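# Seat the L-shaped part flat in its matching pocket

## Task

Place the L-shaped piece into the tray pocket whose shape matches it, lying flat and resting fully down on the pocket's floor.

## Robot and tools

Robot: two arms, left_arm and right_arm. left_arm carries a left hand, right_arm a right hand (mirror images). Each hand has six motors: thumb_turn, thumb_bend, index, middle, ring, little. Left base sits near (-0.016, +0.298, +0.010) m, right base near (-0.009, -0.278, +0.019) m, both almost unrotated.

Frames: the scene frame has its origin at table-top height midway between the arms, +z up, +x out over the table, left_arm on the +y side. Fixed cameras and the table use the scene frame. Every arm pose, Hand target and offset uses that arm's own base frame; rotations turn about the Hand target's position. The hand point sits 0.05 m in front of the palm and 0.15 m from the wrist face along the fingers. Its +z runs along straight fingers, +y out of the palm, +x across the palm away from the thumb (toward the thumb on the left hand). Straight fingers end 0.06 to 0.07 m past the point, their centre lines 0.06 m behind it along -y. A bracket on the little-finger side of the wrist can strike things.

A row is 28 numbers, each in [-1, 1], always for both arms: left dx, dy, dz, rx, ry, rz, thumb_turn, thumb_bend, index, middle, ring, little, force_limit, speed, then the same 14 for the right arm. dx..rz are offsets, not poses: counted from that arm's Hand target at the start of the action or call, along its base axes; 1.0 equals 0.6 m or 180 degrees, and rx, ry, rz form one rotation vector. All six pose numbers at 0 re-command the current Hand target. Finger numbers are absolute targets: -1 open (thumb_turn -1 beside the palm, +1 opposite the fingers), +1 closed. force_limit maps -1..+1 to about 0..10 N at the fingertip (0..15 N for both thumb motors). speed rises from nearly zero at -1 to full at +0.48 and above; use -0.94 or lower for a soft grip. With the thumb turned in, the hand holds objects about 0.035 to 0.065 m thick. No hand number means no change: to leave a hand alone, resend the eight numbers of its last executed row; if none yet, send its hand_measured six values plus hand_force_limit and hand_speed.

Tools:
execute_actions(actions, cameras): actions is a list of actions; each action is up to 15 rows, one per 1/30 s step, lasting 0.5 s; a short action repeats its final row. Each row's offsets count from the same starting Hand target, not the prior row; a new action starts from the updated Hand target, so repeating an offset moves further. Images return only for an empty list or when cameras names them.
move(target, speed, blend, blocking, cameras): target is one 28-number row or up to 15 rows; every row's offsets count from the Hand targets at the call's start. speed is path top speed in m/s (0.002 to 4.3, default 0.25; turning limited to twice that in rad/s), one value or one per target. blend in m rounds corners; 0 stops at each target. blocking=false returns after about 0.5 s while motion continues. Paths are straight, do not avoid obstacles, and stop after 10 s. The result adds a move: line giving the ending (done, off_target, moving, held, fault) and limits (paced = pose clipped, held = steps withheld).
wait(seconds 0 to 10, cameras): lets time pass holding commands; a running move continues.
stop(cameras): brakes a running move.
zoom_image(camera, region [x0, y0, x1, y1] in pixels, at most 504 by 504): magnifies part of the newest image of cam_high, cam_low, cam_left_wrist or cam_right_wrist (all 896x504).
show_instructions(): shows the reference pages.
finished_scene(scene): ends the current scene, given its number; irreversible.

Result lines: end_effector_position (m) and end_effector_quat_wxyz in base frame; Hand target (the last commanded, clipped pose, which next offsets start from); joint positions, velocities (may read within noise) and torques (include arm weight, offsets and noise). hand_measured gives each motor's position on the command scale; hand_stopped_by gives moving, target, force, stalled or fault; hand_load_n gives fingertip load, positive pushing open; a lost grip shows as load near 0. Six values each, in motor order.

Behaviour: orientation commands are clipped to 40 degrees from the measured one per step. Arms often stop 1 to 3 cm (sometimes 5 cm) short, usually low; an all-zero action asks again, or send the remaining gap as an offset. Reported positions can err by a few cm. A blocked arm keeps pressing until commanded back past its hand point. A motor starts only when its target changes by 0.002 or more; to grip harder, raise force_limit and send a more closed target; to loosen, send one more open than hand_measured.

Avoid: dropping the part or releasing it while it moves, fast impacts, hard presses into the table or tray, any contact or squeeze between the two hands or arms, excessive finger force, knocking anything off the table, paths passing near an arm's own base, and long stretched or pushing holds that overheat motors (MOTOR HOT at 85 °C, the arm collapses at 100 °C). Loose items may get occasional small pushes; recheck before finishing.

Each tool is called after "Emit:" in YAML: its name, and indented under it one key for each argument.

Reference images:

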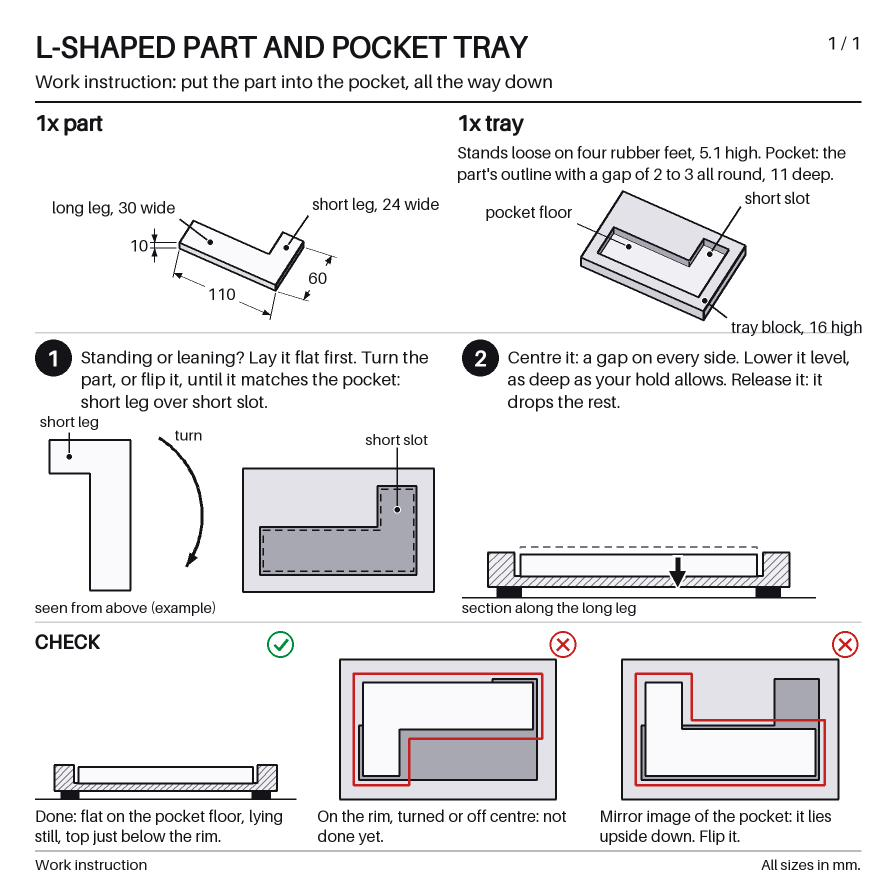

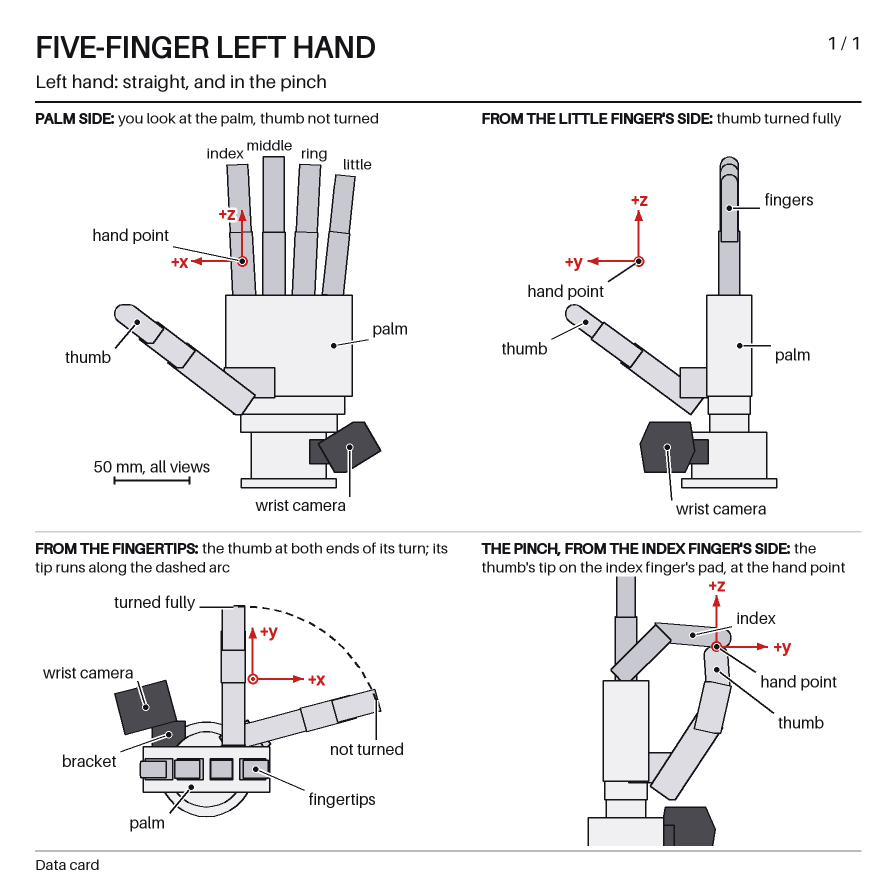

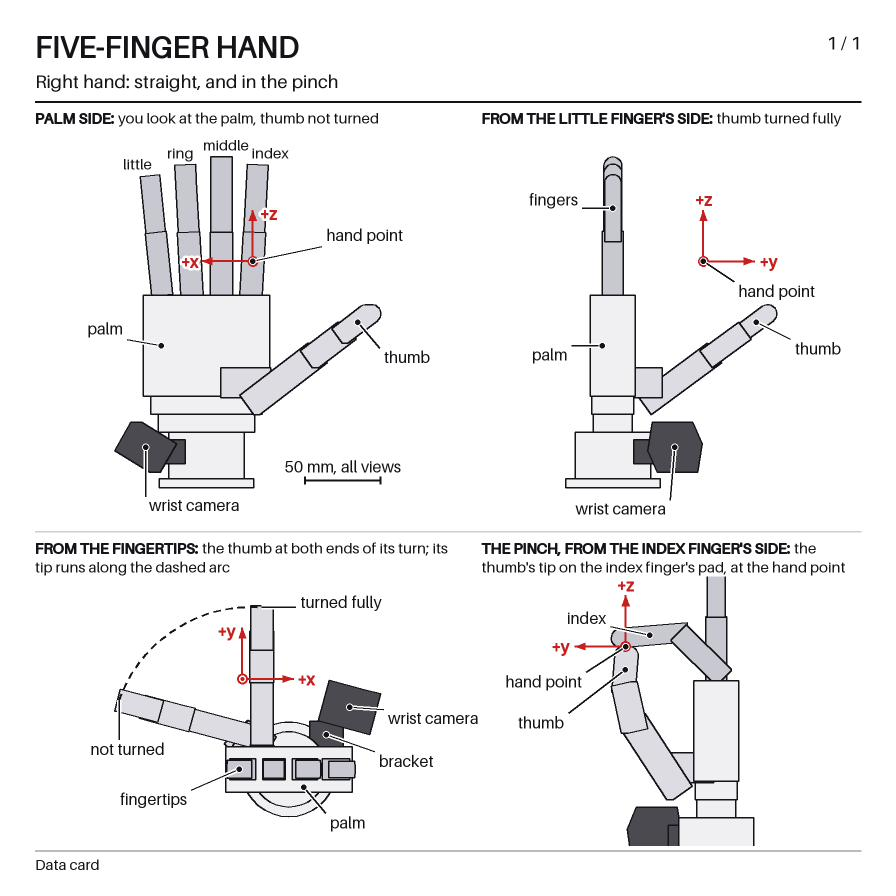

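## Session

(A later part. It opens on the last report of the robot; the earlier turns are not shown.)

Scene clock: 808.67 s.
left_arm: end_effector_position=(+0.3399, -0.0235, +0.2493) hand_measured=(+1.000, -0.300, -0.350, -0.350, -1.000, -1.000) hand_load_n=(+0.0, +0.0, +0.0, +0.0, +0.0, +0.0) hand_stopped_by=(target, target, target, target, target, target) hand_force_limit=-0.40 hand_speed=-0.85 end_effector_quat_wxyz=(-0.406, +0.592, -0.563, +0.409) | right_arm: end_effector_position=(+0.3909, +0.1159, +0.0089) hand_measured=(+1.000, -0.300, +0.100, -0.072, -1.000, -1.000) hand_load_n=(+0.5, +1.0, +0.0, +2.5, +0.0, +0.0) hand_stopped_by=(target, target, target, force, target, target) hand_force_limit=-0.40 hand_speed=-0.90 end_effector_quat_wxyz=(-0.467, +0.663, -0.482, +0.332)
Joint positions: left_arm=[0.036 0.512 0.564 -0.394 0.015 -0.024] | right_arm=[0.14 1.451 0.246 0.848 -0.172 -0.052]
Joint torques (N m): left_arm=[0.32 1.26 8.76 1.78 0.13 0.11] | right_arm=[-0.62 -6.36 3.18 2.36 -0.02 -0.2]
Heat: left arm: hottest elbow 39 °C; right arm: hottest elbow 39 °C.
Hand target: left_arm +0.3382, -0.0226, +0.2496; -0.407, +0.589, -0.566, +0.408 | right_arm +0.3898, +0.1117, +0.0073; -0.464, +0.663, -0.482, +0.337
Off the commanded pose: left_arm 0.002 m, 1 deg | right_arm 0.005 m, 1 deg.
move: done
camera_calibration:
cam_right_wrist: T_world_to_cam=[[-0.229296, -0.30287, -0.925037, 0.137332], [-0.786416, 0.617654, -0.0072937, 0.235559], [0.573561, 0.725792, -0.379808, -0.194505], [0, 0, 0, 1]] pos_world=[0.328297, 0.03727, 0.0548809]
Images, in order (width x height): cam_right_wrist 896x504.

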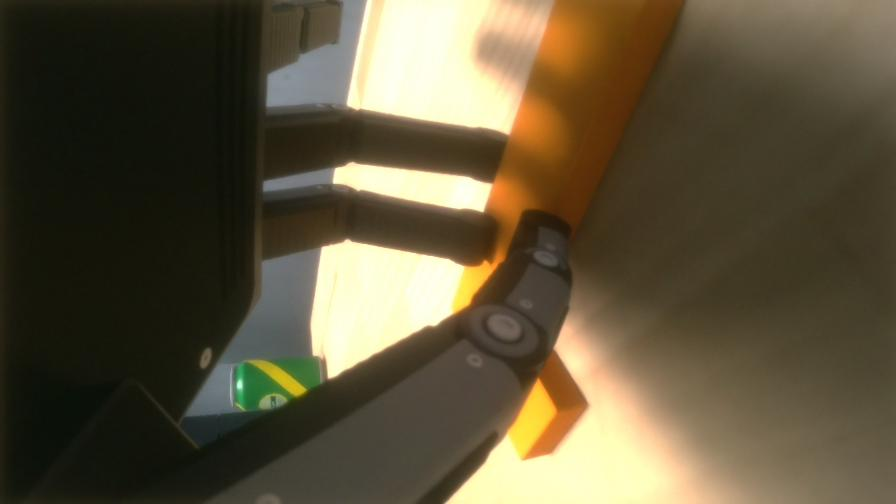

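Emit:
move:
  target: [0,0,0,0,0,0,1,-0.3,-0.35,-0.35,-1,-1,-0.4,-0.85,0.0,0.0,0,0,0,0,1,-0.3,-0.6,-0.6,-1,-1,-0.4,-0.7]
  speed: 0.06
  cameras: ["cam_right_wrist"]

Scene clock: 818.93 s.
left_arm: end_effector_position=(+0.3399, -0.0235, +0.2493) hand_measured=(+1.000, -0.300, -0.350, -0.350, -1.000, -1.000) hand_load_n=(+0.0, +0.0, +0.0, +0.0, -0.5, +0.0) hand_stopped_by=(target, target, target, target, target, target) hand_force_limit=-0.40 hand_speed=-0.85 end_effector_quat_wxyz=(-0.406, +0.592, -0.563, +0.409) | right_arm: end_effector_position=(+0.3909, +0.1159, +0.0089) hand_measured=(+1.000, -0.300, -0.600, -0.600, -1.000, -1.000) hand_load_n=(+0.0, +0.0, -0.5, +0.0, +0.0, +0.0) hand_stopped_by=(target, target, target, target, target, target) hand_force_limit=-0.40 hand_speed=-0.70 end_effector_quat_wxyz=(-0.467, +0.663, -0.482, +0.332)
Joint positions: left_arm=[0.036 0.512 0.564 -0.394 0.015 -0.024] | right_arm=[0.14 1.451 0.246 0.848 -0.172 -0.052]
Joint torques (N m): left_arm=[0.32 1.26 8.75 1.78 0.13 0.11] | right_arm=[-0.62 -6.07 3.19 2.29 -0.02 -0.22]
Heat: left arm: hottest elbow 39 °C; right arm: hottest elbow 38 °C.
Hand target: left_arm +0.3382, -0.0226, +0.2496; -0.407, +0.589, -0.566, +0.408 | right_arm +0.3898, +0.1117, +0.0073; -0.464, +0.663, -0.482, +0.337
Off the commanded pose: left_arm 0.002 m, 1 deg | right_arm 0.005 m, 1 deg.
move: done
camera_calibration:
cam_right_wrist: T_world_to_cam=[[-0.229296, -0.30287, -0.925037, 0.137332], [-0.786416, 0.617654, -0.0072937, 0.235559], [0.573561, 0.725792, -0.379808, -0.194505], [0, 0, 0, 1]] pos_world=[0.328297, 0.03727, 0.0548809]
Images, in order (width x height): cam_right_wrist 896x504.

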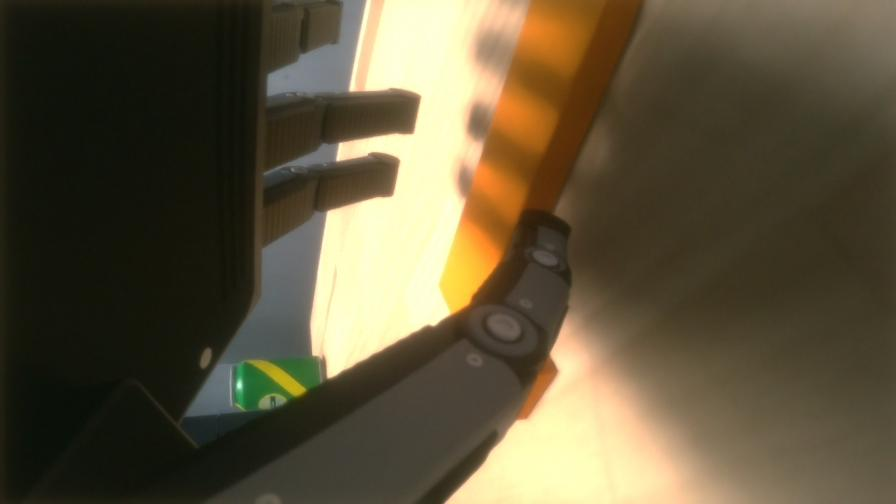

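Emit:
move:
  target: [0,0,0,0,0,0,1,-0.3,-0.35,-0.35,-1,-1,-0.4,-0.85,0.0,0.0,0.1,0,0,0,1,-0.3,-0.6,-0.6,-1,-1,-0.4,-0.7]
  speed: 0.1
  cameras: ["cam_right_wrist"]

Emit:
zoom_image:
  camera: "cam_right_wrist"
  region: [560, 0, 880, 400]

Scene clock: 823.57 s.
left_arm: end_effector_position=(+0.3399, -0.0235, +0.2493) hand_measured=(+1.000, -0.300, -0.350, -0.350, -1.000, -1.000) hand_load_n=(+0.0, +0.0, +0.0, +0.0, -0.5, +0.0) hand_stopped_by=(target, target, target, target, target, target) hand_force_limit=-0.40 hand_speed=-0.85 end_effector_quat_wxyz=(-0.406, +0.592, -0.563, +0.409) | right_arm: end_effector_position=(+0.3703, +0.1129, +0.0501) hand_measured=(+1.000, -0.300, -0.600, -0.600, -1.000, -1.000) hand_load_n=(+0.0, +0.0, +0.0, +0.0, +0.0, -0.5) hand_stopped_by=(target, target, target, target, target, target) hand_force_limit=-0.40 hand_speed=-0.70 end_effector_quat_wxyz=(-0.458, +0.669, -0.489, +0.323)
Joint positions: left_arm=[0.036 0.512 0.564 -0.394 0.015 -0.024] | right_arm=[0.14 1.136 0.246 0.504 -0.172 -0.052]
Joint torques (N m): left_arm=[0.32 1.2 8.75 1.78 0.13 0.11] | right_arm=[-0.67 -4.89 8.96 1.05 -0.04 -0.22]
Heat: left arm: hottest elbow 39 °C; right arm: hottest elbow 38 °C.
Hand target: left_arm +0.3382, -0.0226, +0.2496; -0.407, +0.589, -0.566, +0.408 | right_arm +0.3899, +0.1117, +0.0673; -0.464, +0.662, -0.482, +0.337
Off the commanded pose: left_arm 0.002 m, 1 deg | right_arm 0.026 m, 2 deg.
move: off_target (right_arm)
camera_calibration:
cam_right_wrist: T_world_to_cam=[[-0.256495, -0.306695, -0.916596, 0.179857], [-0.786076, 0.617989, 0.0131913, 0.220284], [0.5624, 0.723898, -0.399597, -0.159602], [0, 0, 0, 1]] pos_world=[0.309053, 0.0345635, 0.0981741]
Images, in order (width x height): cam_right_wrist 896x504.

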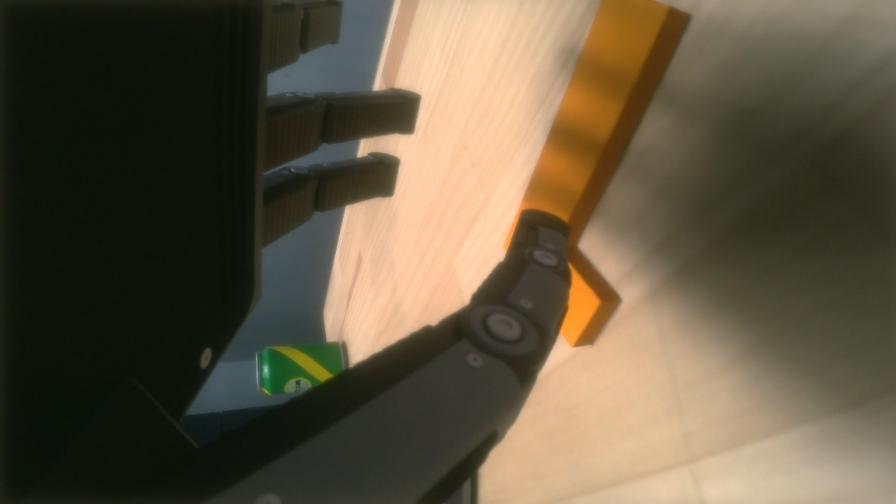

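Scaled by 1.260 from the camera's 896x504 image, which has a finer 1280x720 frame.

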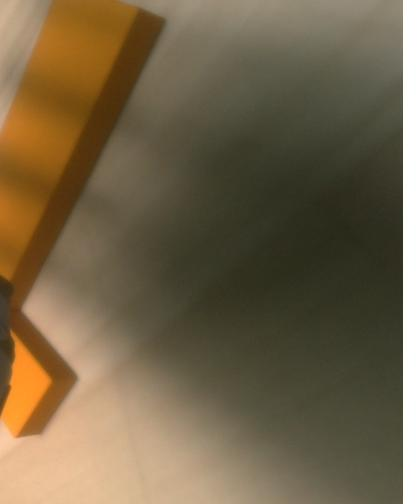

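Emit:
move:
  target: [0,0,0,0,0,0,1,-0.3,-0.35,-0.35,-1,-1,-0.4,-0.85,-0.0157,0.0163,-0.082,0,0,-0.027,1,-0.3,-0.6,-0.6,-1,-1,-0.4,-0.7]
  speed: 0.08
  cameras: ["cam_right_wrist"]

Scene clock: 840.70 s.
left_arm: end_effector_position=(+0.3399, -0.0235, +0.2493) hand_measured=(+1.000, -0.300, -0.350, -0.350, -1.000, -1.000) hand_load_n=(+0.0, +0.0, +0.0, +0.0, +0.0, +0.0) hand_stopped_by=(target, target, target, target, target, target) hand_force_limit=-0.40 hand_speed=-0.85 end_effector_quat_wxyz=(-0.406, +0.592, -0.563, +0.409) | right_arm: end_effector_position=(+0.3813, +0.1158, +0.0151) hand_measured=(+1.000, -0.300, -0.600, -0.600, -1.000, -1.000) hand_load_n=(+0.0, +0.0, +0.0, +0.0, +0.0, +0.0) hand_stopped_by=(target, target, target, target, target, target) hand_force_limit=-0.40 hand_speed=-0.70 end_effector_quat_wxyz=(-0.440, +0.646, -0.512, +0.357)
Joint positions: left_arm=[0.036 0.512 0.564 -0.394 0.015 -0.024] | right_arm=[0.222 1.361 0.22 0.775 0.003 -0.01]
Joint torques (N m): left_arm=[0.32 1.26 8.75 1.8 0.13 0.11] | right_arm=[1.32 -5.77 3.75 2.74 0.05 0.03]
Heat: left arm: hottest elbow 39 °C; right arm: hottest elbow 38 °C.
Hand target: left_arm +0.3382, -0.0226, +0.2496; -0.407, +0.589, -0.566, +0.408 | right_arm +0.3803, +0.1215, +0.0181; -0.449, +0.642, -0.509, +0.356
Off the commanded pose: left_arm 0.002 m, 1 deg | right_arm 0.006 m, 1 deg.
move: done
camera_calibration:
cam_right_wrist: T_world_to_cam=[[-0.266472, -0.30144, -0.915493, 0.154684], [-0.722785, 0.690862, -0.0170962, 0.195476], [0.637632, 0.657149, -0.401971, -0.202751], [0, 0, 0, 1]] pos_world=[0.311786, 0.0448183, 0.0634539]
Images, in order (width x height): cam_right_wrist 896x504.

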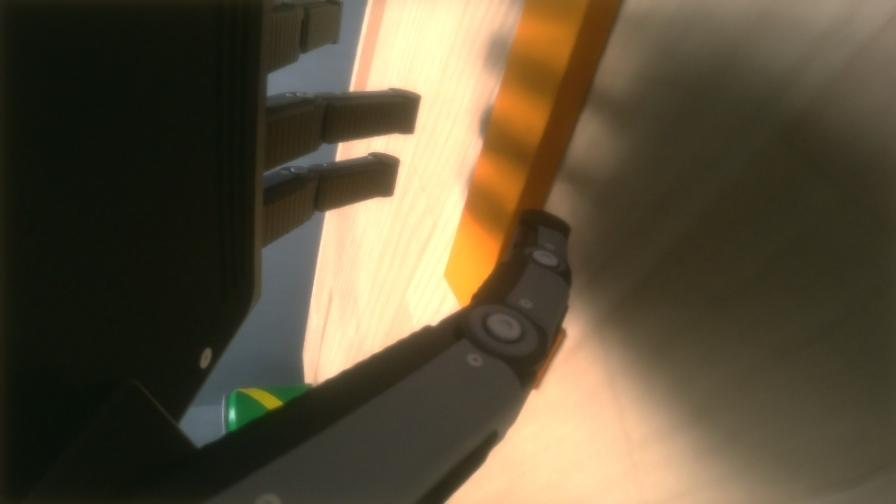

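Emit:
move:
  target: [0,0,0,0,0,0,1,-0.3,-0.35,-0.35,-1,-1,-0.4,-0.85,0,0.004,-0.0255,0,0,0,1,-0.3,-0.6,-0.6,-1,-1,-0.4,-0.7]
  speed: 0.06
  cameras: ["cam_right_wrist"]

Scene clock: 850.20 s.
left_arm: end_effector_position=(+0.3399, -0.0235, +0.2493) hand_measured=(+1.000, -0.300, -0.350, -0.350, -1.000, -1.000) hand_load_n=(+0.0, +0.0, +0.0, +0.0, +0.0, +0.0) hand_stopped_by=(target, target, target, target, target, target) hand_force_limit=-0.40 hand_speed=-0.85 end_effector_quat_wxyz=(-0.406, +0.592, -0.563, +0.409) | right_arm: end_effector_position=(+0.3851, +0.1184, +0.0028) hand_measured=(+1.000, -0.300, -0.600, -0.600, -1.000, -1.000) hand_load_n=(+0.0, +0.0, +0.0, +0.0, +0.0, +0.0) hand_stopped_by=(target, target, target, target, target, target) hand_force_limit=-0.40 hand_speed=-0.70 end_effector_quat_wxyz=(-0.442, +0.643, -0.511, +0.360)
Joint positions: left_arm=[0.036 0.512 0.564 -0.394 0.015 -0.024] | right_arm=[0.23 1.458 0.22 0.88 0.012 -0.006]
Joint torques (N m): left_arm=[0.32 1.26 8.76 1.77 0.13 0.11] | right_arm=[1.26 -6.12 2.63 2.73 0.05 0.01]
Heat: left arm: hottest elbow 39 °C; right arm: hottest elbow 38 °C.
Hand target: left_arm +0.3382, -0.0226, +0.2496; -0.407, +0.589, -0.566, +0.408 | right_arm +0.3803, +0.1239, +0.0028; -0.449, +0.642, -0.509, +0.356
Off the commanded pose: left_arm 0.002 m, 1 deg | right_arm 0.007 m, 1 deg.
move: done
camera_calibration:
cam_right_wrist: T_world_to_cam=[[-0.259218, -0.298833, -0.918425, 0.142193], [-0.721293, 0.692291, -0.0216749, 0.195545], [0.642294, 0.656835, -0.395, -0.213605], [0, 0, 0, 1]] pos_world=[0.315101, 0.0474215, 0.0504579]
Images, in order (width x height): cam_right_wrist 896x504.

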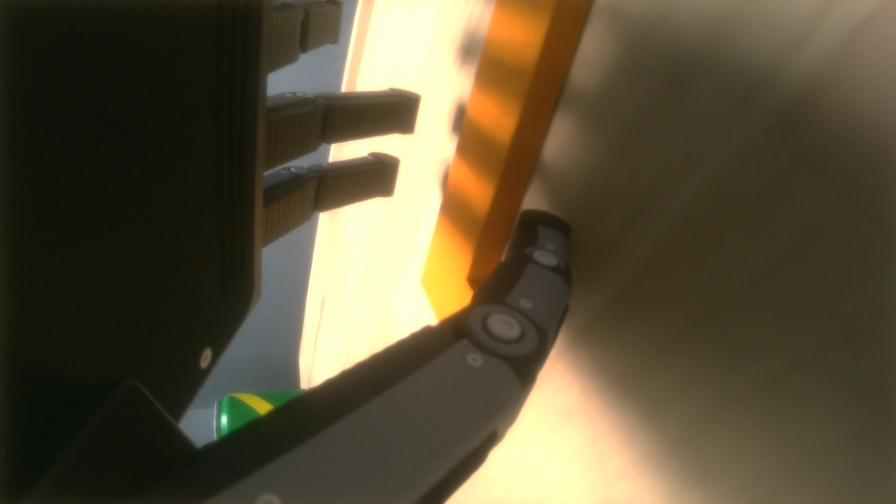

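Emit:
move:
  target:
    - [0,0,0,0,0,0,1,-0.3,-0.35,-0.35,-1,-1,-0.4,-0.85,0,0,-0.005,0,0,0,1,-0.3,-0.6,-0.6,-1,-1,-0.4,-0.7]
    - [0,0,0,0,0,0,1,-0.3,-0.35,-0.35,-1,-1,-0.4,-0.85,0,0,-0.005,0,0,0,1,-0.3,0.1,0.1,-1,-1,-0.4,-0.93]
  speed: 0.06
  cameras: ["cam_right_wrist"]

Scene clock: 858.33 s.
left_arm: end_effector_position=(+0.3399, -0.0235, +0.2493) hand_measured=(+1.000, -0.300, -0.350, -0.350, -1.000, -1.000) hand_load_n=(+0.0, +0.0, +0.0, -0.5, +0.0, +0.0) hand_stopped_by=(target, target, target, target, target, target) hand_force_limit=-0.40 hand_speed=-0.85 end_effector_quat_wxyz=(-0.406, +0.592, -0.563, +0.409) | right_arm: end_effector_position=(+0.3857, +0.1186, +0.0024) hand_measured=(+1.000, -0.300, -0.096, -0.102, -1.000, -1.000) hand_load_n=(+0.0, +2.0, +3.5, +2.5, +0.0, +0.0) hand_stopped_by=(target, target, force, force, target, target) hand_force_limit=-0.40 hand_speed=-0.93 end_effector_quat_wxyz=(-0.446, +0.640, -0.510, +0.362)
Joint positions: left_arm=[0.036 0.512 0.564 -0.394 0.015 -0.024] | right_arm=[0.23 1.474 0.216 0.911 0.012 -0.004]
Joint torques (N m): left_arm=[0.32 1.26 8.76 1.78 0.13 0.11] | right_arm=[1.44 -5.83 2.67 2.32 0.04 0]
Heat: left arm: hottest elbow 39 °C; right arm: hottest elbow 37 °C.
Hand target: left_arm +0.3382, -0.0226, +0.2496; -0.407, +0.589, -0.566, +0.408 | right_arm +0.3802, +0.1238, -0.0004; -0.449, +0.642, -0.509, +0.356
Off the commanded pose: left_arm 0.002 m, 1 deg | right_arm 0.008 m, 1 deg.
move: done
camera_calibration:
cam_right_wrist: T_world_to_cam=[[-0.250311, -0.294489, -0.922291, 0.138126], [-0.720269, 0.693212, -0.0258615, 0.195292], [0.646959, 0.657824, -0.38563, -0.216213], [0, 0, 0, 1]] pos_world=[0.315118, 0.047528, 0.0490645]
Images, in order (width x height): cam_right_wrist 896x504.

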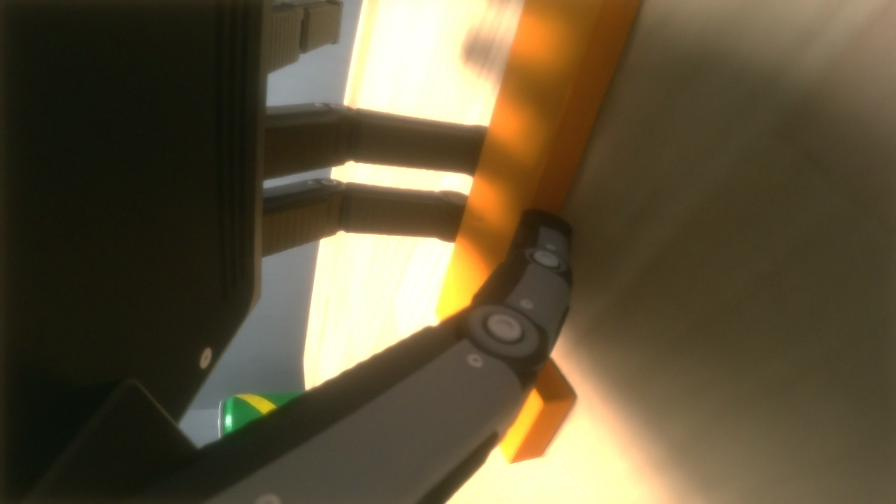

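Emit:
move:
  target:
    - [0,0.1,0,0,0,0,1,-0.3,-0.35,-0.35,-1,-1,-0.4,-0.85,0,0,0.15,0,0,0,1,-0.3,0.1,0.1,-1,-1,-0.4,-0.93]
    - [0,0.2,0,0,0,0,1,-0.3,-0.35,-0.35,-1,-1,-0.4,-0.85,-0.0837,0.352,0.225,0,0,0.184,1,-0.3,0.1,0.1,-1,-1,-0.4,-0.93]
  speed: [0.1,0.15]
  cameras: ["all"]

Scene clock: 869.77 s.
left_arm: end_effector_position=(+0.3266, +0.0857, +0.2191) hand_measured=(+1.000, -0.300, -0.350, -0.350, -1.000, -1.000) hand_load_n=(+0.0, +0.0, +0.0, +0.0, +0.0, +0.0) hand_stopped_by=(target, target, target, target, target, target) hand_force_limit=-0.40 hand_speed=-0.85 end_effector_quat_wxyz=(-0.379, +0.608, -0.568, +0.405) | right_arm: end_effector_position=(+0.3161, +0.3177, +0.1098) hand_measured=(+1.000, -0.300, -0.096, -0.102, -1.000, -1.000) hand_load_n=(+0.0, +3.0, +3.0, +2.0, +0.0, +0.0) hand_stopped_by=(target, target, force, force, target, target) hand_force_limit=-0.40 hand_speed=-0.93 end_effector_quat_wxyz=(-0.517, +0.766, -0.320, +0.206)
Joint positions: left_arm=[0.62 0.65 0.564 -0.386 0.566 0.2] | right_arm=[0.676 1.136 0.472 0.271 -0.111 -0.028]
Joint torques (N m): left_arm=[0.91 1.03 12.68 2.66 0.35 0.1] | right_arm=[0.85 -5.71 11.21 1.25 -0.16 -0.27]
Heat: left arm: hottest elbow 39 °C; right arm: hottest elbow 38 °C.
Hand target: left_arm +0.3382, +0.0973, +0.2497; -0.407, +0.589, -0.566, +0.408 | right_arm +0.3301, +0.3351, +0.1350; -0.532, +0.760, -0.305, +0.214
Off the commanded pose: left_arm 0.035 m, 4 deg | right_arm 0.033 m, 3 deg.
move: off_target (left_arm, right_arm)
camera_calibration:
cam_left_wrist: T_world_to_cam=[[0.412205, -0.186286, 0.891844, -0.30764], [-0.5102, -0.858194, 0.0565542, 0.22892], [0.75484, -0.478331, -0.448795, 0.00509258], [0, 0, 0, 1]] pos_world=[0.239762, 0.141584, 0.263706]
cam_right_wrist: T_world_to_cam=[[-0.0956562, -0.395464, -0.913487, 0.260523], [-0.980721, 0.194536, 0.0184787, 0.245724], [0.170399, 0.897644, -0.406448, -0.183967], [0, 0, 0, 1]] pos_world=[0.297255, 0.220362, 0.158671]

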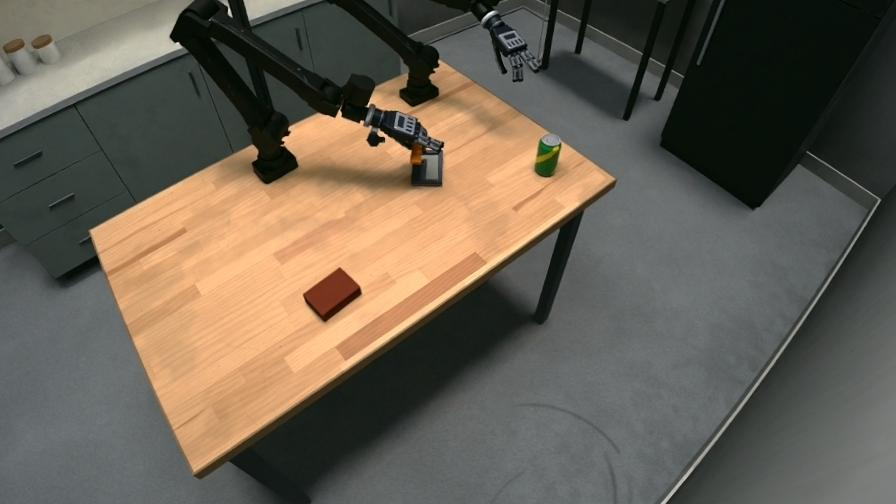

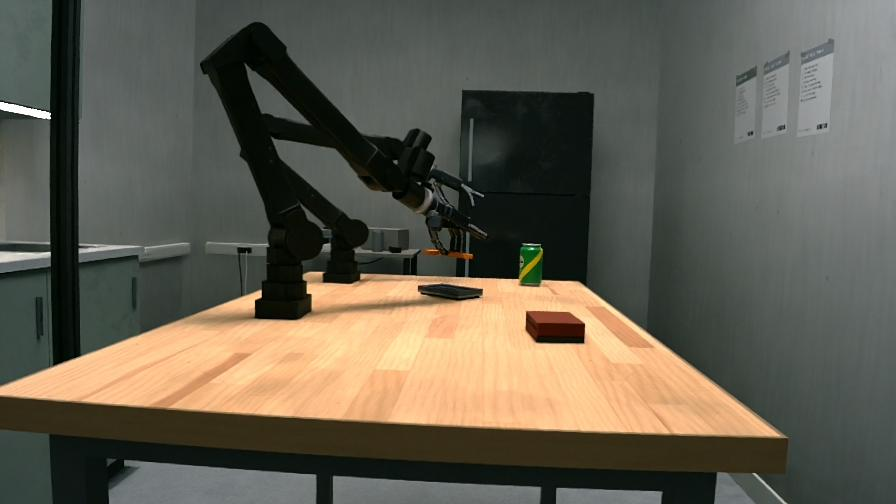

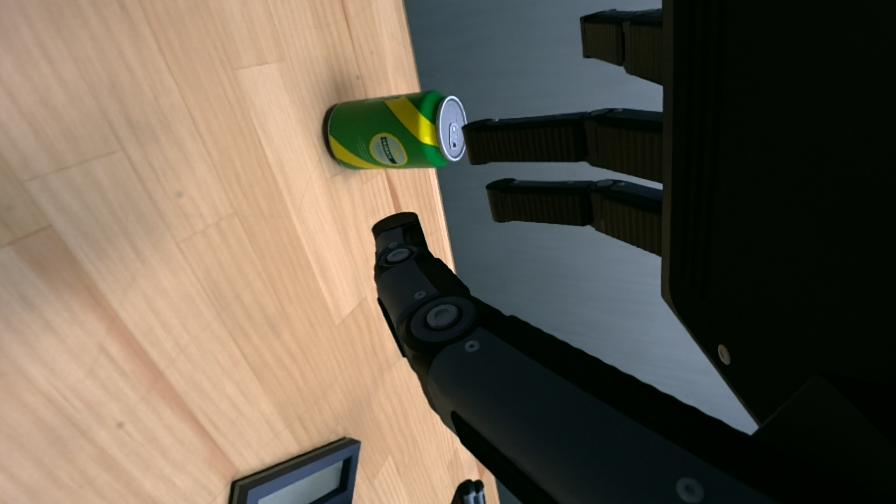

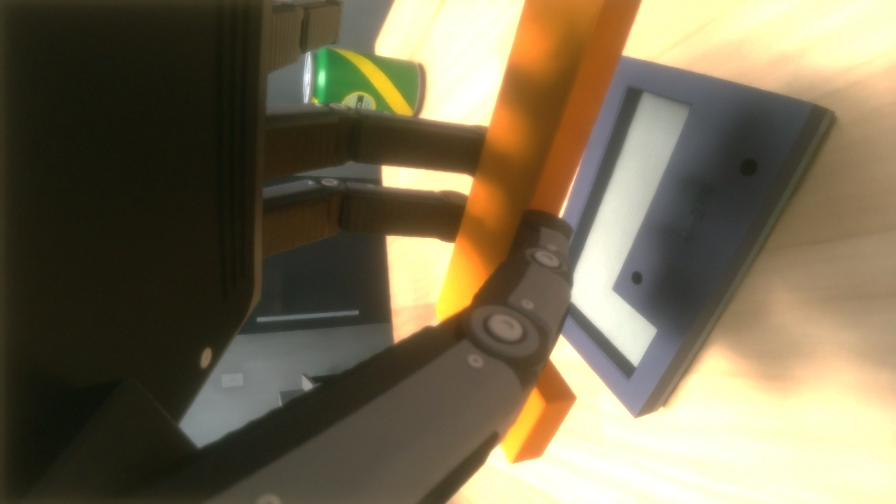

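Emit:
zoom_image:
  camera: "cam_right_wrist"
  region: [430, 0, 650, 250]

Emit:
zoom_image:
  camera: "cam_right_wrist"
  region: [540, 40, 860, 430]

Emit:
zoom_image:
  camera: "cam_right_wrist"
  region: [420, 260, 660, 480]

Scaled by 2.016 from the camera's 896x504 image, which has a finer 1280x720 frame.

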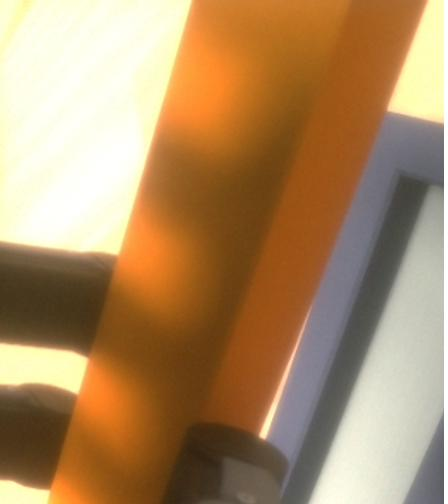

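Scaled by 1.292 from the camera's 896x504 image, which has a finer 1280x720 frame.

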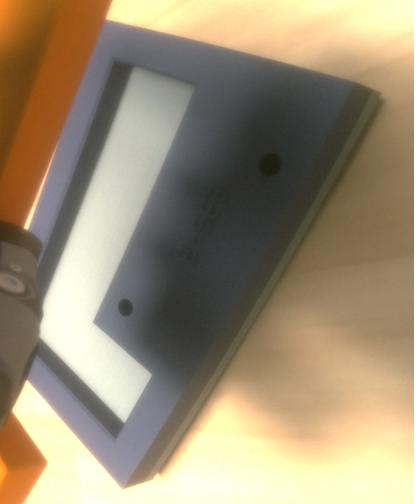

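Scaled by 2.100 from the camera's 896x504 image, which has a finer 1280x720 frame.

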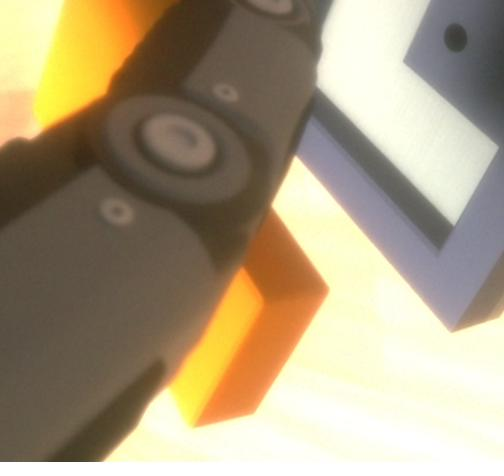

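Emit:
move:
  target: [0,0,0,0,0,0,1,-0.3,-0.35,-0.35,-1,-1,-0.4,-0.85,-0.0043,0.058,-0.108,0,0,0.012,1,-0.3,0.1,0.1,-1,-1,-0.4,-0.93]
  speed: 0.1
  cameras: ["cam_right_wrist"]

Emit:
zoom_image:
  camera: "cam_right_wrist"
  region: [420, 240, 640, 480]

Emit:
zoom_image:
  camera: "cam_right_wrist"
  region: [430, 0, 650, 250]

Scene clock: 924.33 s.
left_arm: end_effector_position=(+0.3266, +0.0857, +0.2191) hand_measured=(+1.000, -0.300, -0.350, -0.350, -1.000, -1.000) hand_load_n=(+0.0, +0.0, +0.0, +0.0, +0.0, +0.0) hand_stopped_by=(target, target, target, target, target, target) hand_force_limit=-0.40 hand_speed=-0.85 end_effector_quat_wxyz=(-0.379, +0.608, -0.568, +0.405) | right_arm: end_effector_position=(+0.3173, +0.3523, +0.0497) hand_measured=(+1.000, -0.300, -0.096, -0.102, -1.000, -1.000) hand_load_n=(-0.5, +3.0, +3.0, +2.0, +0.0, +0.0) hand_stopped_by=(target, target, force, force, target, target) hand_force_limit=-0.40 hand_speed=-0.93 end_effector_quat_wxyz=(-0.514, +0.778, -0.303, +0.195)
Joint positions: left_arm=[0.62 0.65 0.564 -0.386 0.566 0.201] | right_arm=[0.742 1.393 0.472 0.512 -0.087 -0.029]
Joint torques (N m): left_arm=[0.91 1.03 12.68 2.66 0.35 0.11] | right_arm=[1.26 -8.12 8.03 2.76 -0.01 -0.12]
Heat: left arm: hottest elbow 43 °C; right arm: hottest elbow 42 °C.
Hand target: left_arm +0.3382, +0.0973, +0.2497; -0.407, +0.589, -0.566, +0.408 | right_arm +0.3275, +0.3699, +0.0701; -0.536, +0.766, -0.291, +0.204
Off the commanded pose: left_arm 0.035 m, 4 deg | right_arm 0.029 m, 3 deg.
move: off_target (left_arm, right_arm)
camera_calibration:
cam_right_wrist: T_world_to_cam=[[-0.0832929, -0.415639, -0.905708, 0.222258], [-0.988109, 0.152321, 0.0209689, 0.258437], [0.129243, 0.896684, -0.423383, -0.225387], [0, 0, 0, 1]] pos_world=[0.303006, 0.255114, 0.100457]
Images, in order (width x height): cam_right_wrist 896x504.

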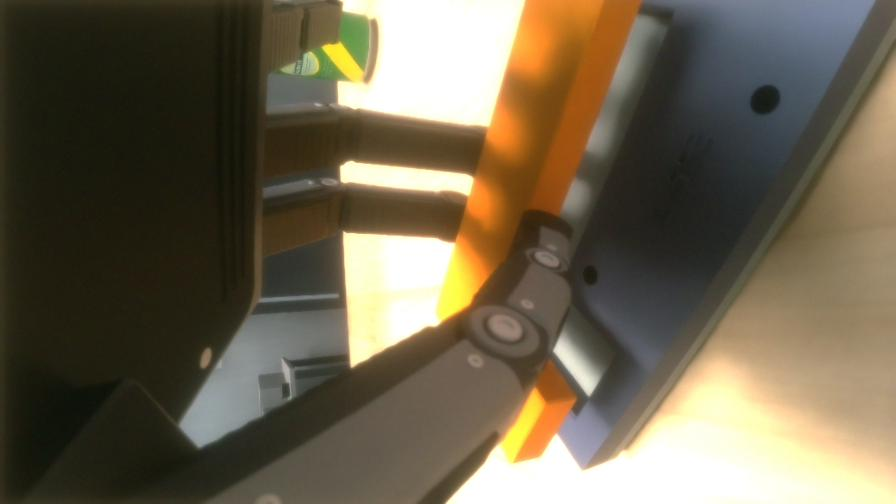

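Scaled by 2.100 from the camera's 896x504 image, which has a finer 1280x720 frame.

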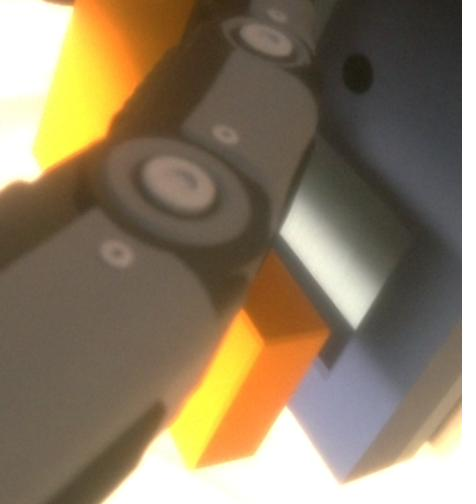

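Scaled by 2.016 from the camera's 896x504 image, which has a finer 1280x720 frame.

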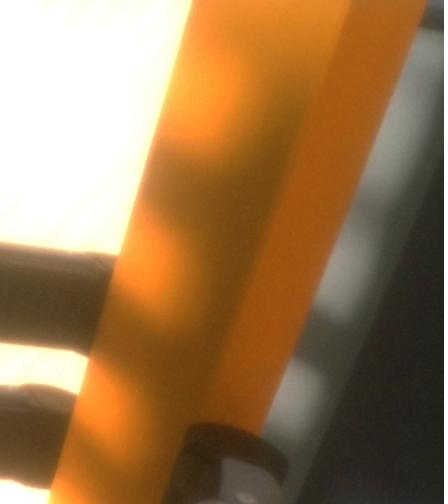

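Emit:
move:
  target:
    - [0,0,0,0,0,0,1,-0.3,-0.35,-0.35,-1,-1,-0.4,-0.85,-0.005,-0.0,0.09,0,0,-0.0144,1,-0.3,0.1,0.1,-1,-1,-0.4,-0.93]
    - [0,0,0,0,0,0,1,-0.3,-0.35,-0.35,-1,-1,-0.4,-0.85,-0.0067,-0.0015,-0.035,0,0,-0.0144,1,-0.3,0.1,0.1,-1,-1,-0.4,-0.93]
  speed: [0.15,0.08]
  cameras: ["cam_right_wrist"]

Scene clock: 980.67 s.
left_arm: end_effector_position=(+0.3266, +0.0857, +0.2191) hand_measured=(+1.000, -0.300, -0.350, -0.350, -1.000, -1.000) hand_load_n=(+0.0, +0.0, +0.0, +0.0, +0.0, +0.0) hand_stopped_by=(target, target, target, target, target, target) hand_force_limit=-0.40 hand_speed=-0.85 end_effector_quat_wxyz=(-0.379, +0.608, -0.568, +0.405) | right_arm: end_effector_position=(+0.3279, +0.3627, +0.0452) hand_measured=(+1.000, -0.300, -0.096, -0.102, -1.000, -1.000) hand_load_n=(+0.0, +3.0, +3.0, +2.0, +0.0, +0.0) hand_stopped_by=(target, target, force, force, target, target) hand_force_limit=-0.40 hand_speed=-0.93 end_effector_quat_wxyz=(-0.521, +0.764, -0.311, +0.218)
Joint positions: left_arm=[0.62 0.65 0.564 -0.386 0.566 0.201] | right_arm=[0.769 1.455 0.481 0.604 -0.018 -0.018]
Joint torques (N m): left_arm=[0.91 1.03 12.68 2.66 0.35 0.1] | right_arm=[1.38 -8.64 4.93 2.73 0.03 0.03]
Heat: left arm: hottest elbow 45 °C; right arm: hottest elbow 40 °C.
Hand target: left_arm +0.3382, +0.0973, +0.2497; -0.407, +0.589, -0.566, +0.408 | right_arm +0.3235, +0.3689, +0.0490; -0.531, +0.759, -0.308, +0.216
Off the commanded pose: left_arm 0.035 m, 4 deg | right_arm 0.009 m, 1 deg.
move: off_target (left_arm)
camera_calibration:
cam_right_wrist: T_world_to_cam=[[-0.0647126, -0.399223, -0.914567, 0.211632], [-0.981161, 0.192636, -0.0146642, 0.252145], [0.182033, 0.896389, -0.404168, -0.256071], [0, 0, 0, 1]] pos_world=[0.307704, 0.265455, 0.0937533]
Images, in order (width x height): cam_right_wrist 896x504.

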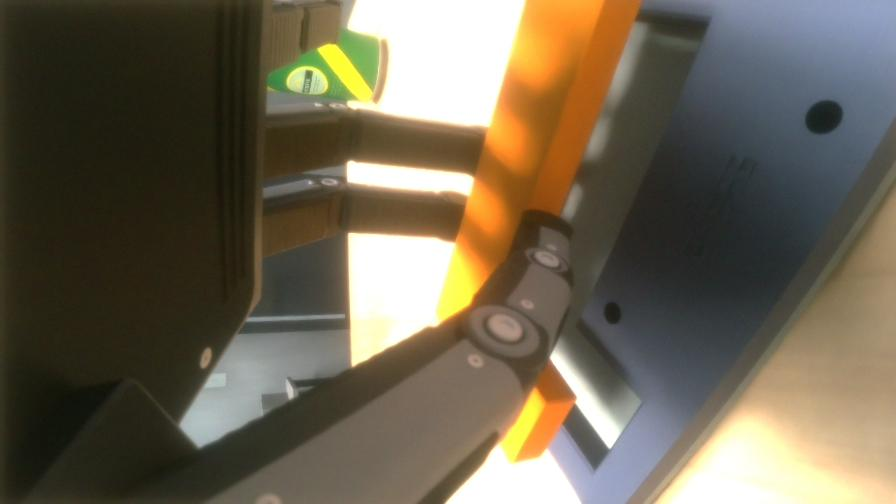

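Emit:
move:
  target:
    - [0,0,0,0,0,0,1,-0.3,-0.35,-0.35,-1,-1,-0.4,-0.85,-0.015,0.015,0.1,0,0,0,1,-0.3,0.1,0.1,-1,-1,-0.4,-0.93]
    - [0,0,0,0,0,0,1,-0.3,-0.35,-0.35,-1,-1,-0.4,-0.85,-0.0095,0.009,-0.007,0,0,0,1,-0.3,0.1,0.1,-1,-1,-0.4,-0.93]
  speed: [0.15,0.08]
  blend: [0.01,0]
  cameras: ["cam_right_wrist","cam_high"]

Scene clock: 1008.20 s.
left_arm: end_effector_position=(+0.3266, +0.0857, +0.2191) hand_measured=(+1.000, -0.300, -0.350, -0.350, -1.000, -1.000) hand_load_n=(+0.0, +0.5, +0.0, +0.0, +0.0, +0.0) hand_stopped_by=(target, target, target, target, target, target) hand_force_limit=-0.40 hand_speed=-0.85 end_effector_quat_wxyz=(-0.379, +0.608, -0.568, +0.405) | right_arm: end_effector_position=(+0.3185, +0.3738, +0.0426) hand_measured=(+1.000, -0.300, -0.096, -0.102, -1.000, -1.000) hand_load_n=(+0.0, +3.0, +3.0, +2.0, +0.0, +0.0) hand_stopped_by=(target, target, force, force, target, target) hand_force_limit=-0.40 hand_speed=-0.93 end_effector_quat_wxyz=(-0.524, +0.765, -0.307, +0.217)
Joint positions: left_arm=[0.62 0.65 0.564 -0.386 0.566 0.201] | right_arm=[0.808 1.469 0.481 0.622 0.011 -0.006]
Joint torques (N m): left_arm=[0.91 1.03 12.68 2.65 0.35 0.11] | right_arm=[-0.09 -8.7 4.64 2.76 -0.19 -0.01]
Heat: left arm: hottest elbow 45 °C; right arm: hottest elbow 39 °C.
Hand target: left_arm +0.3382, +0.0973, +0.2497; -0.407, +0.589, -0.566, +0.408 | right_arm +0.3177, +0.3744, +0.0447; -0.531, +0.759, -0.308, +0.216
Off the commanded pose: left_arm 0.035 m, 4 deg | right_arm 0.002 m, 1 deg.
move: off_target (left_arm)
camera_calibration:
cam_right_wrist: T_world_to_cam=[[-0.0590511, -0.397044, -0.915898, 0.210602], [-0.982782, 0.184038, -0.0164174, 0.244581], [0.175078, 0.899159, -0.401075, -0.264414], [0, 0, 0, 1]] pos_world=[0.299099, 0.276356, 0.0908552]
Images, in order (width x height): cam_high 896x504, cam_right_wrist 896x504.

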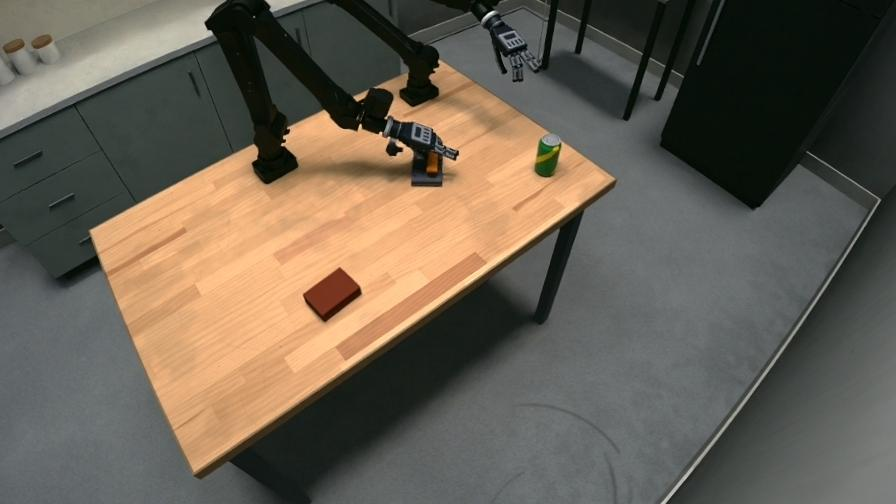

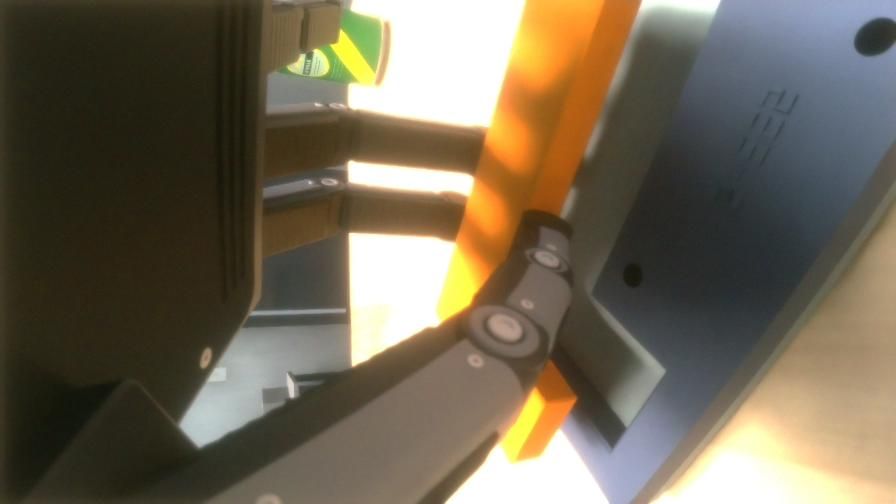

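Emit:
zoom_image:
  camera: "cam_right_wrist"
  region: [420, 180, 760, 500]

Emit:
zoom_image:
  camera: "cam_right_wrist"
  region: [420, 0, 896, 260]

Scaled by 1.482 from the camera's 896x504 image, which has a finer 1280x720 frame.

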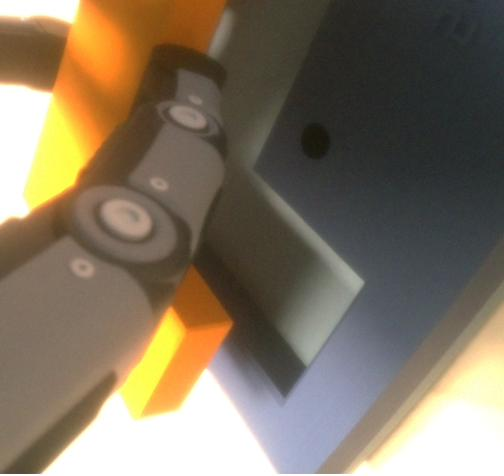

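Scaled by 1.059 from the camera's 896x504 image, which has a finer 1280x720 frame.

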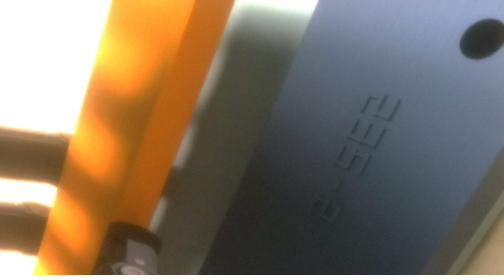

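Emit:
move:
  target:
    - [0,0,0,0,0,0,1,-0.3,-0.35,-0.35,-1,-1,-0.4,-0.85,0.0058,-0.0102,0.09,0,0,0,1,-0.3,0.1,0.1,-1,-1,-0.4,-0.93]
    - [0,0,0,0,0,0,1,-0.3,-0.35,-0.35,-1,-1,-0.4,-0.85,0.0058,-0.0102,-0.0128,0,0,0,1,-0.3,0.1,0.1,-1,-1,-0.4,-0.93]
  speed: [0.15,0.08]
  blend: [0.01,0]
  cameras: ["cam_right_wrist"]

Emit:
zoom_image:
  camera: "cam_right_wrist"
  region: [420, 180, 760, 500]

Emit:
zoom_image:
  camera: "cam_right_wrist"
  region: [420, 0, 760, 320]

Scene clock: 1033.03 s.
left_arm: end_effector_position=(+0.3266, +0.0857, +0.2191) hand_measured=(+1.000, -0.300, -0.350, -0.350, -1.000, -1.000) hand_load_n=(+0.0, +0.0, -0.5, +0.0, +0.0, +0.0) hand_stopped_by=(target, target, target, target, target, target) hand_force_limit=-0.40 hand_speed=-0.85 end_effector_quat_wxyz=(-0.379, +0.608, -0.568, +0.405) | right_arm: end_effector_position=(+0.3151, +0.3715, +0.0335) hand_measured=(+1.000, -0.300, -0.096, -0.102, -1.000, -1.000) hand_load_n=(-0.5, +3.0, +3.0, +2.0, +0.0, +0.0) hand_stopped_by=(target, target, force, force, target, target) hand_force_limit=-0.40 hand_speed=-0.93 end_effector_quat_wxyz=(-0.525, +0.767, -0.305, +0.210)
Joint positions: left_arm=[0.62 0.65 0.564 -0.386 0.566 0.201] | right_arm=[0.802 1.493 0.467 0.657 -0.009 -0.006]
Joint torques (N m): left_arm=[0.97 1.08 12.68 2.66 0.35 0.11] | right_arm=[-1.32 -9 4.62 2.8 -0.17 -0.08]
Heat: left arm: hottest elbow 46 °C; right arm: hottest elbow 38 °C.
Hand target: left_arm +0.3382, +0.0973, +0.2497; -0.407, +0.589, -0.566, +0.408 | right_arm +0.3212, +0.3682, +0.0371; -0.531, +0.759, -0.308, +0.216
Off the commanded pose: left_arm 0.035 m, 4 deg | right_arm 0.008 m, 1 deg.
move: off_target (left_arm)
camera_calibration:
cam_right_wrist: T_world_to_cam=[[-0.0609986, -0.39556, -0.916412, 0.201215], [-0.985093, 0.171808, -0.00858907, 0.246529], [0.160845, 0.902228, -0.400143, -0.262038], [0, 0, 0, 1]] pos_world=[0.297276, 0.273655, 0.0816606]
Images, in order (width x height): cam_right_wrist 896x504.

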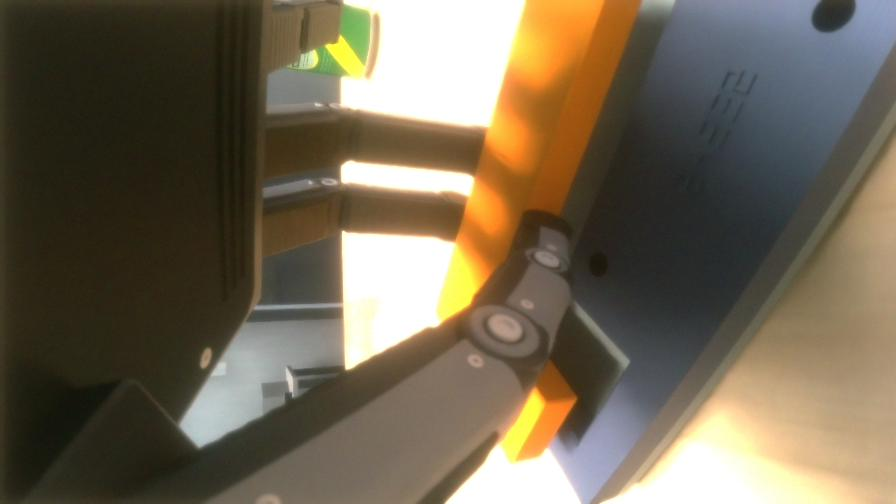

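Scaled by 1.482 from the camera's 896x504 image, which has a finer 1280x720 frame.

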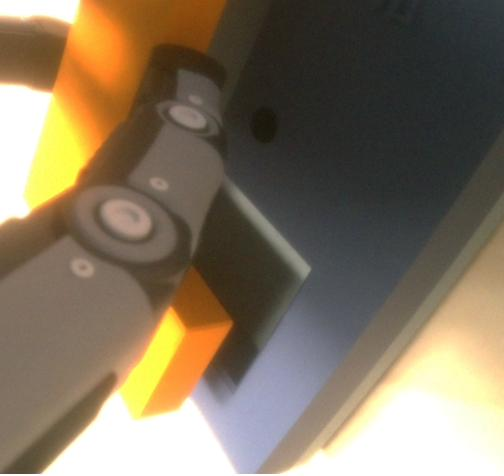

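Scaled by 1.482 from the camera's 896x504 image, which has a finer 1280x720 frame.

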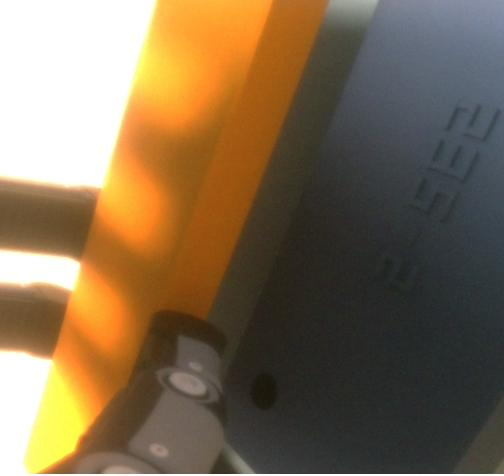

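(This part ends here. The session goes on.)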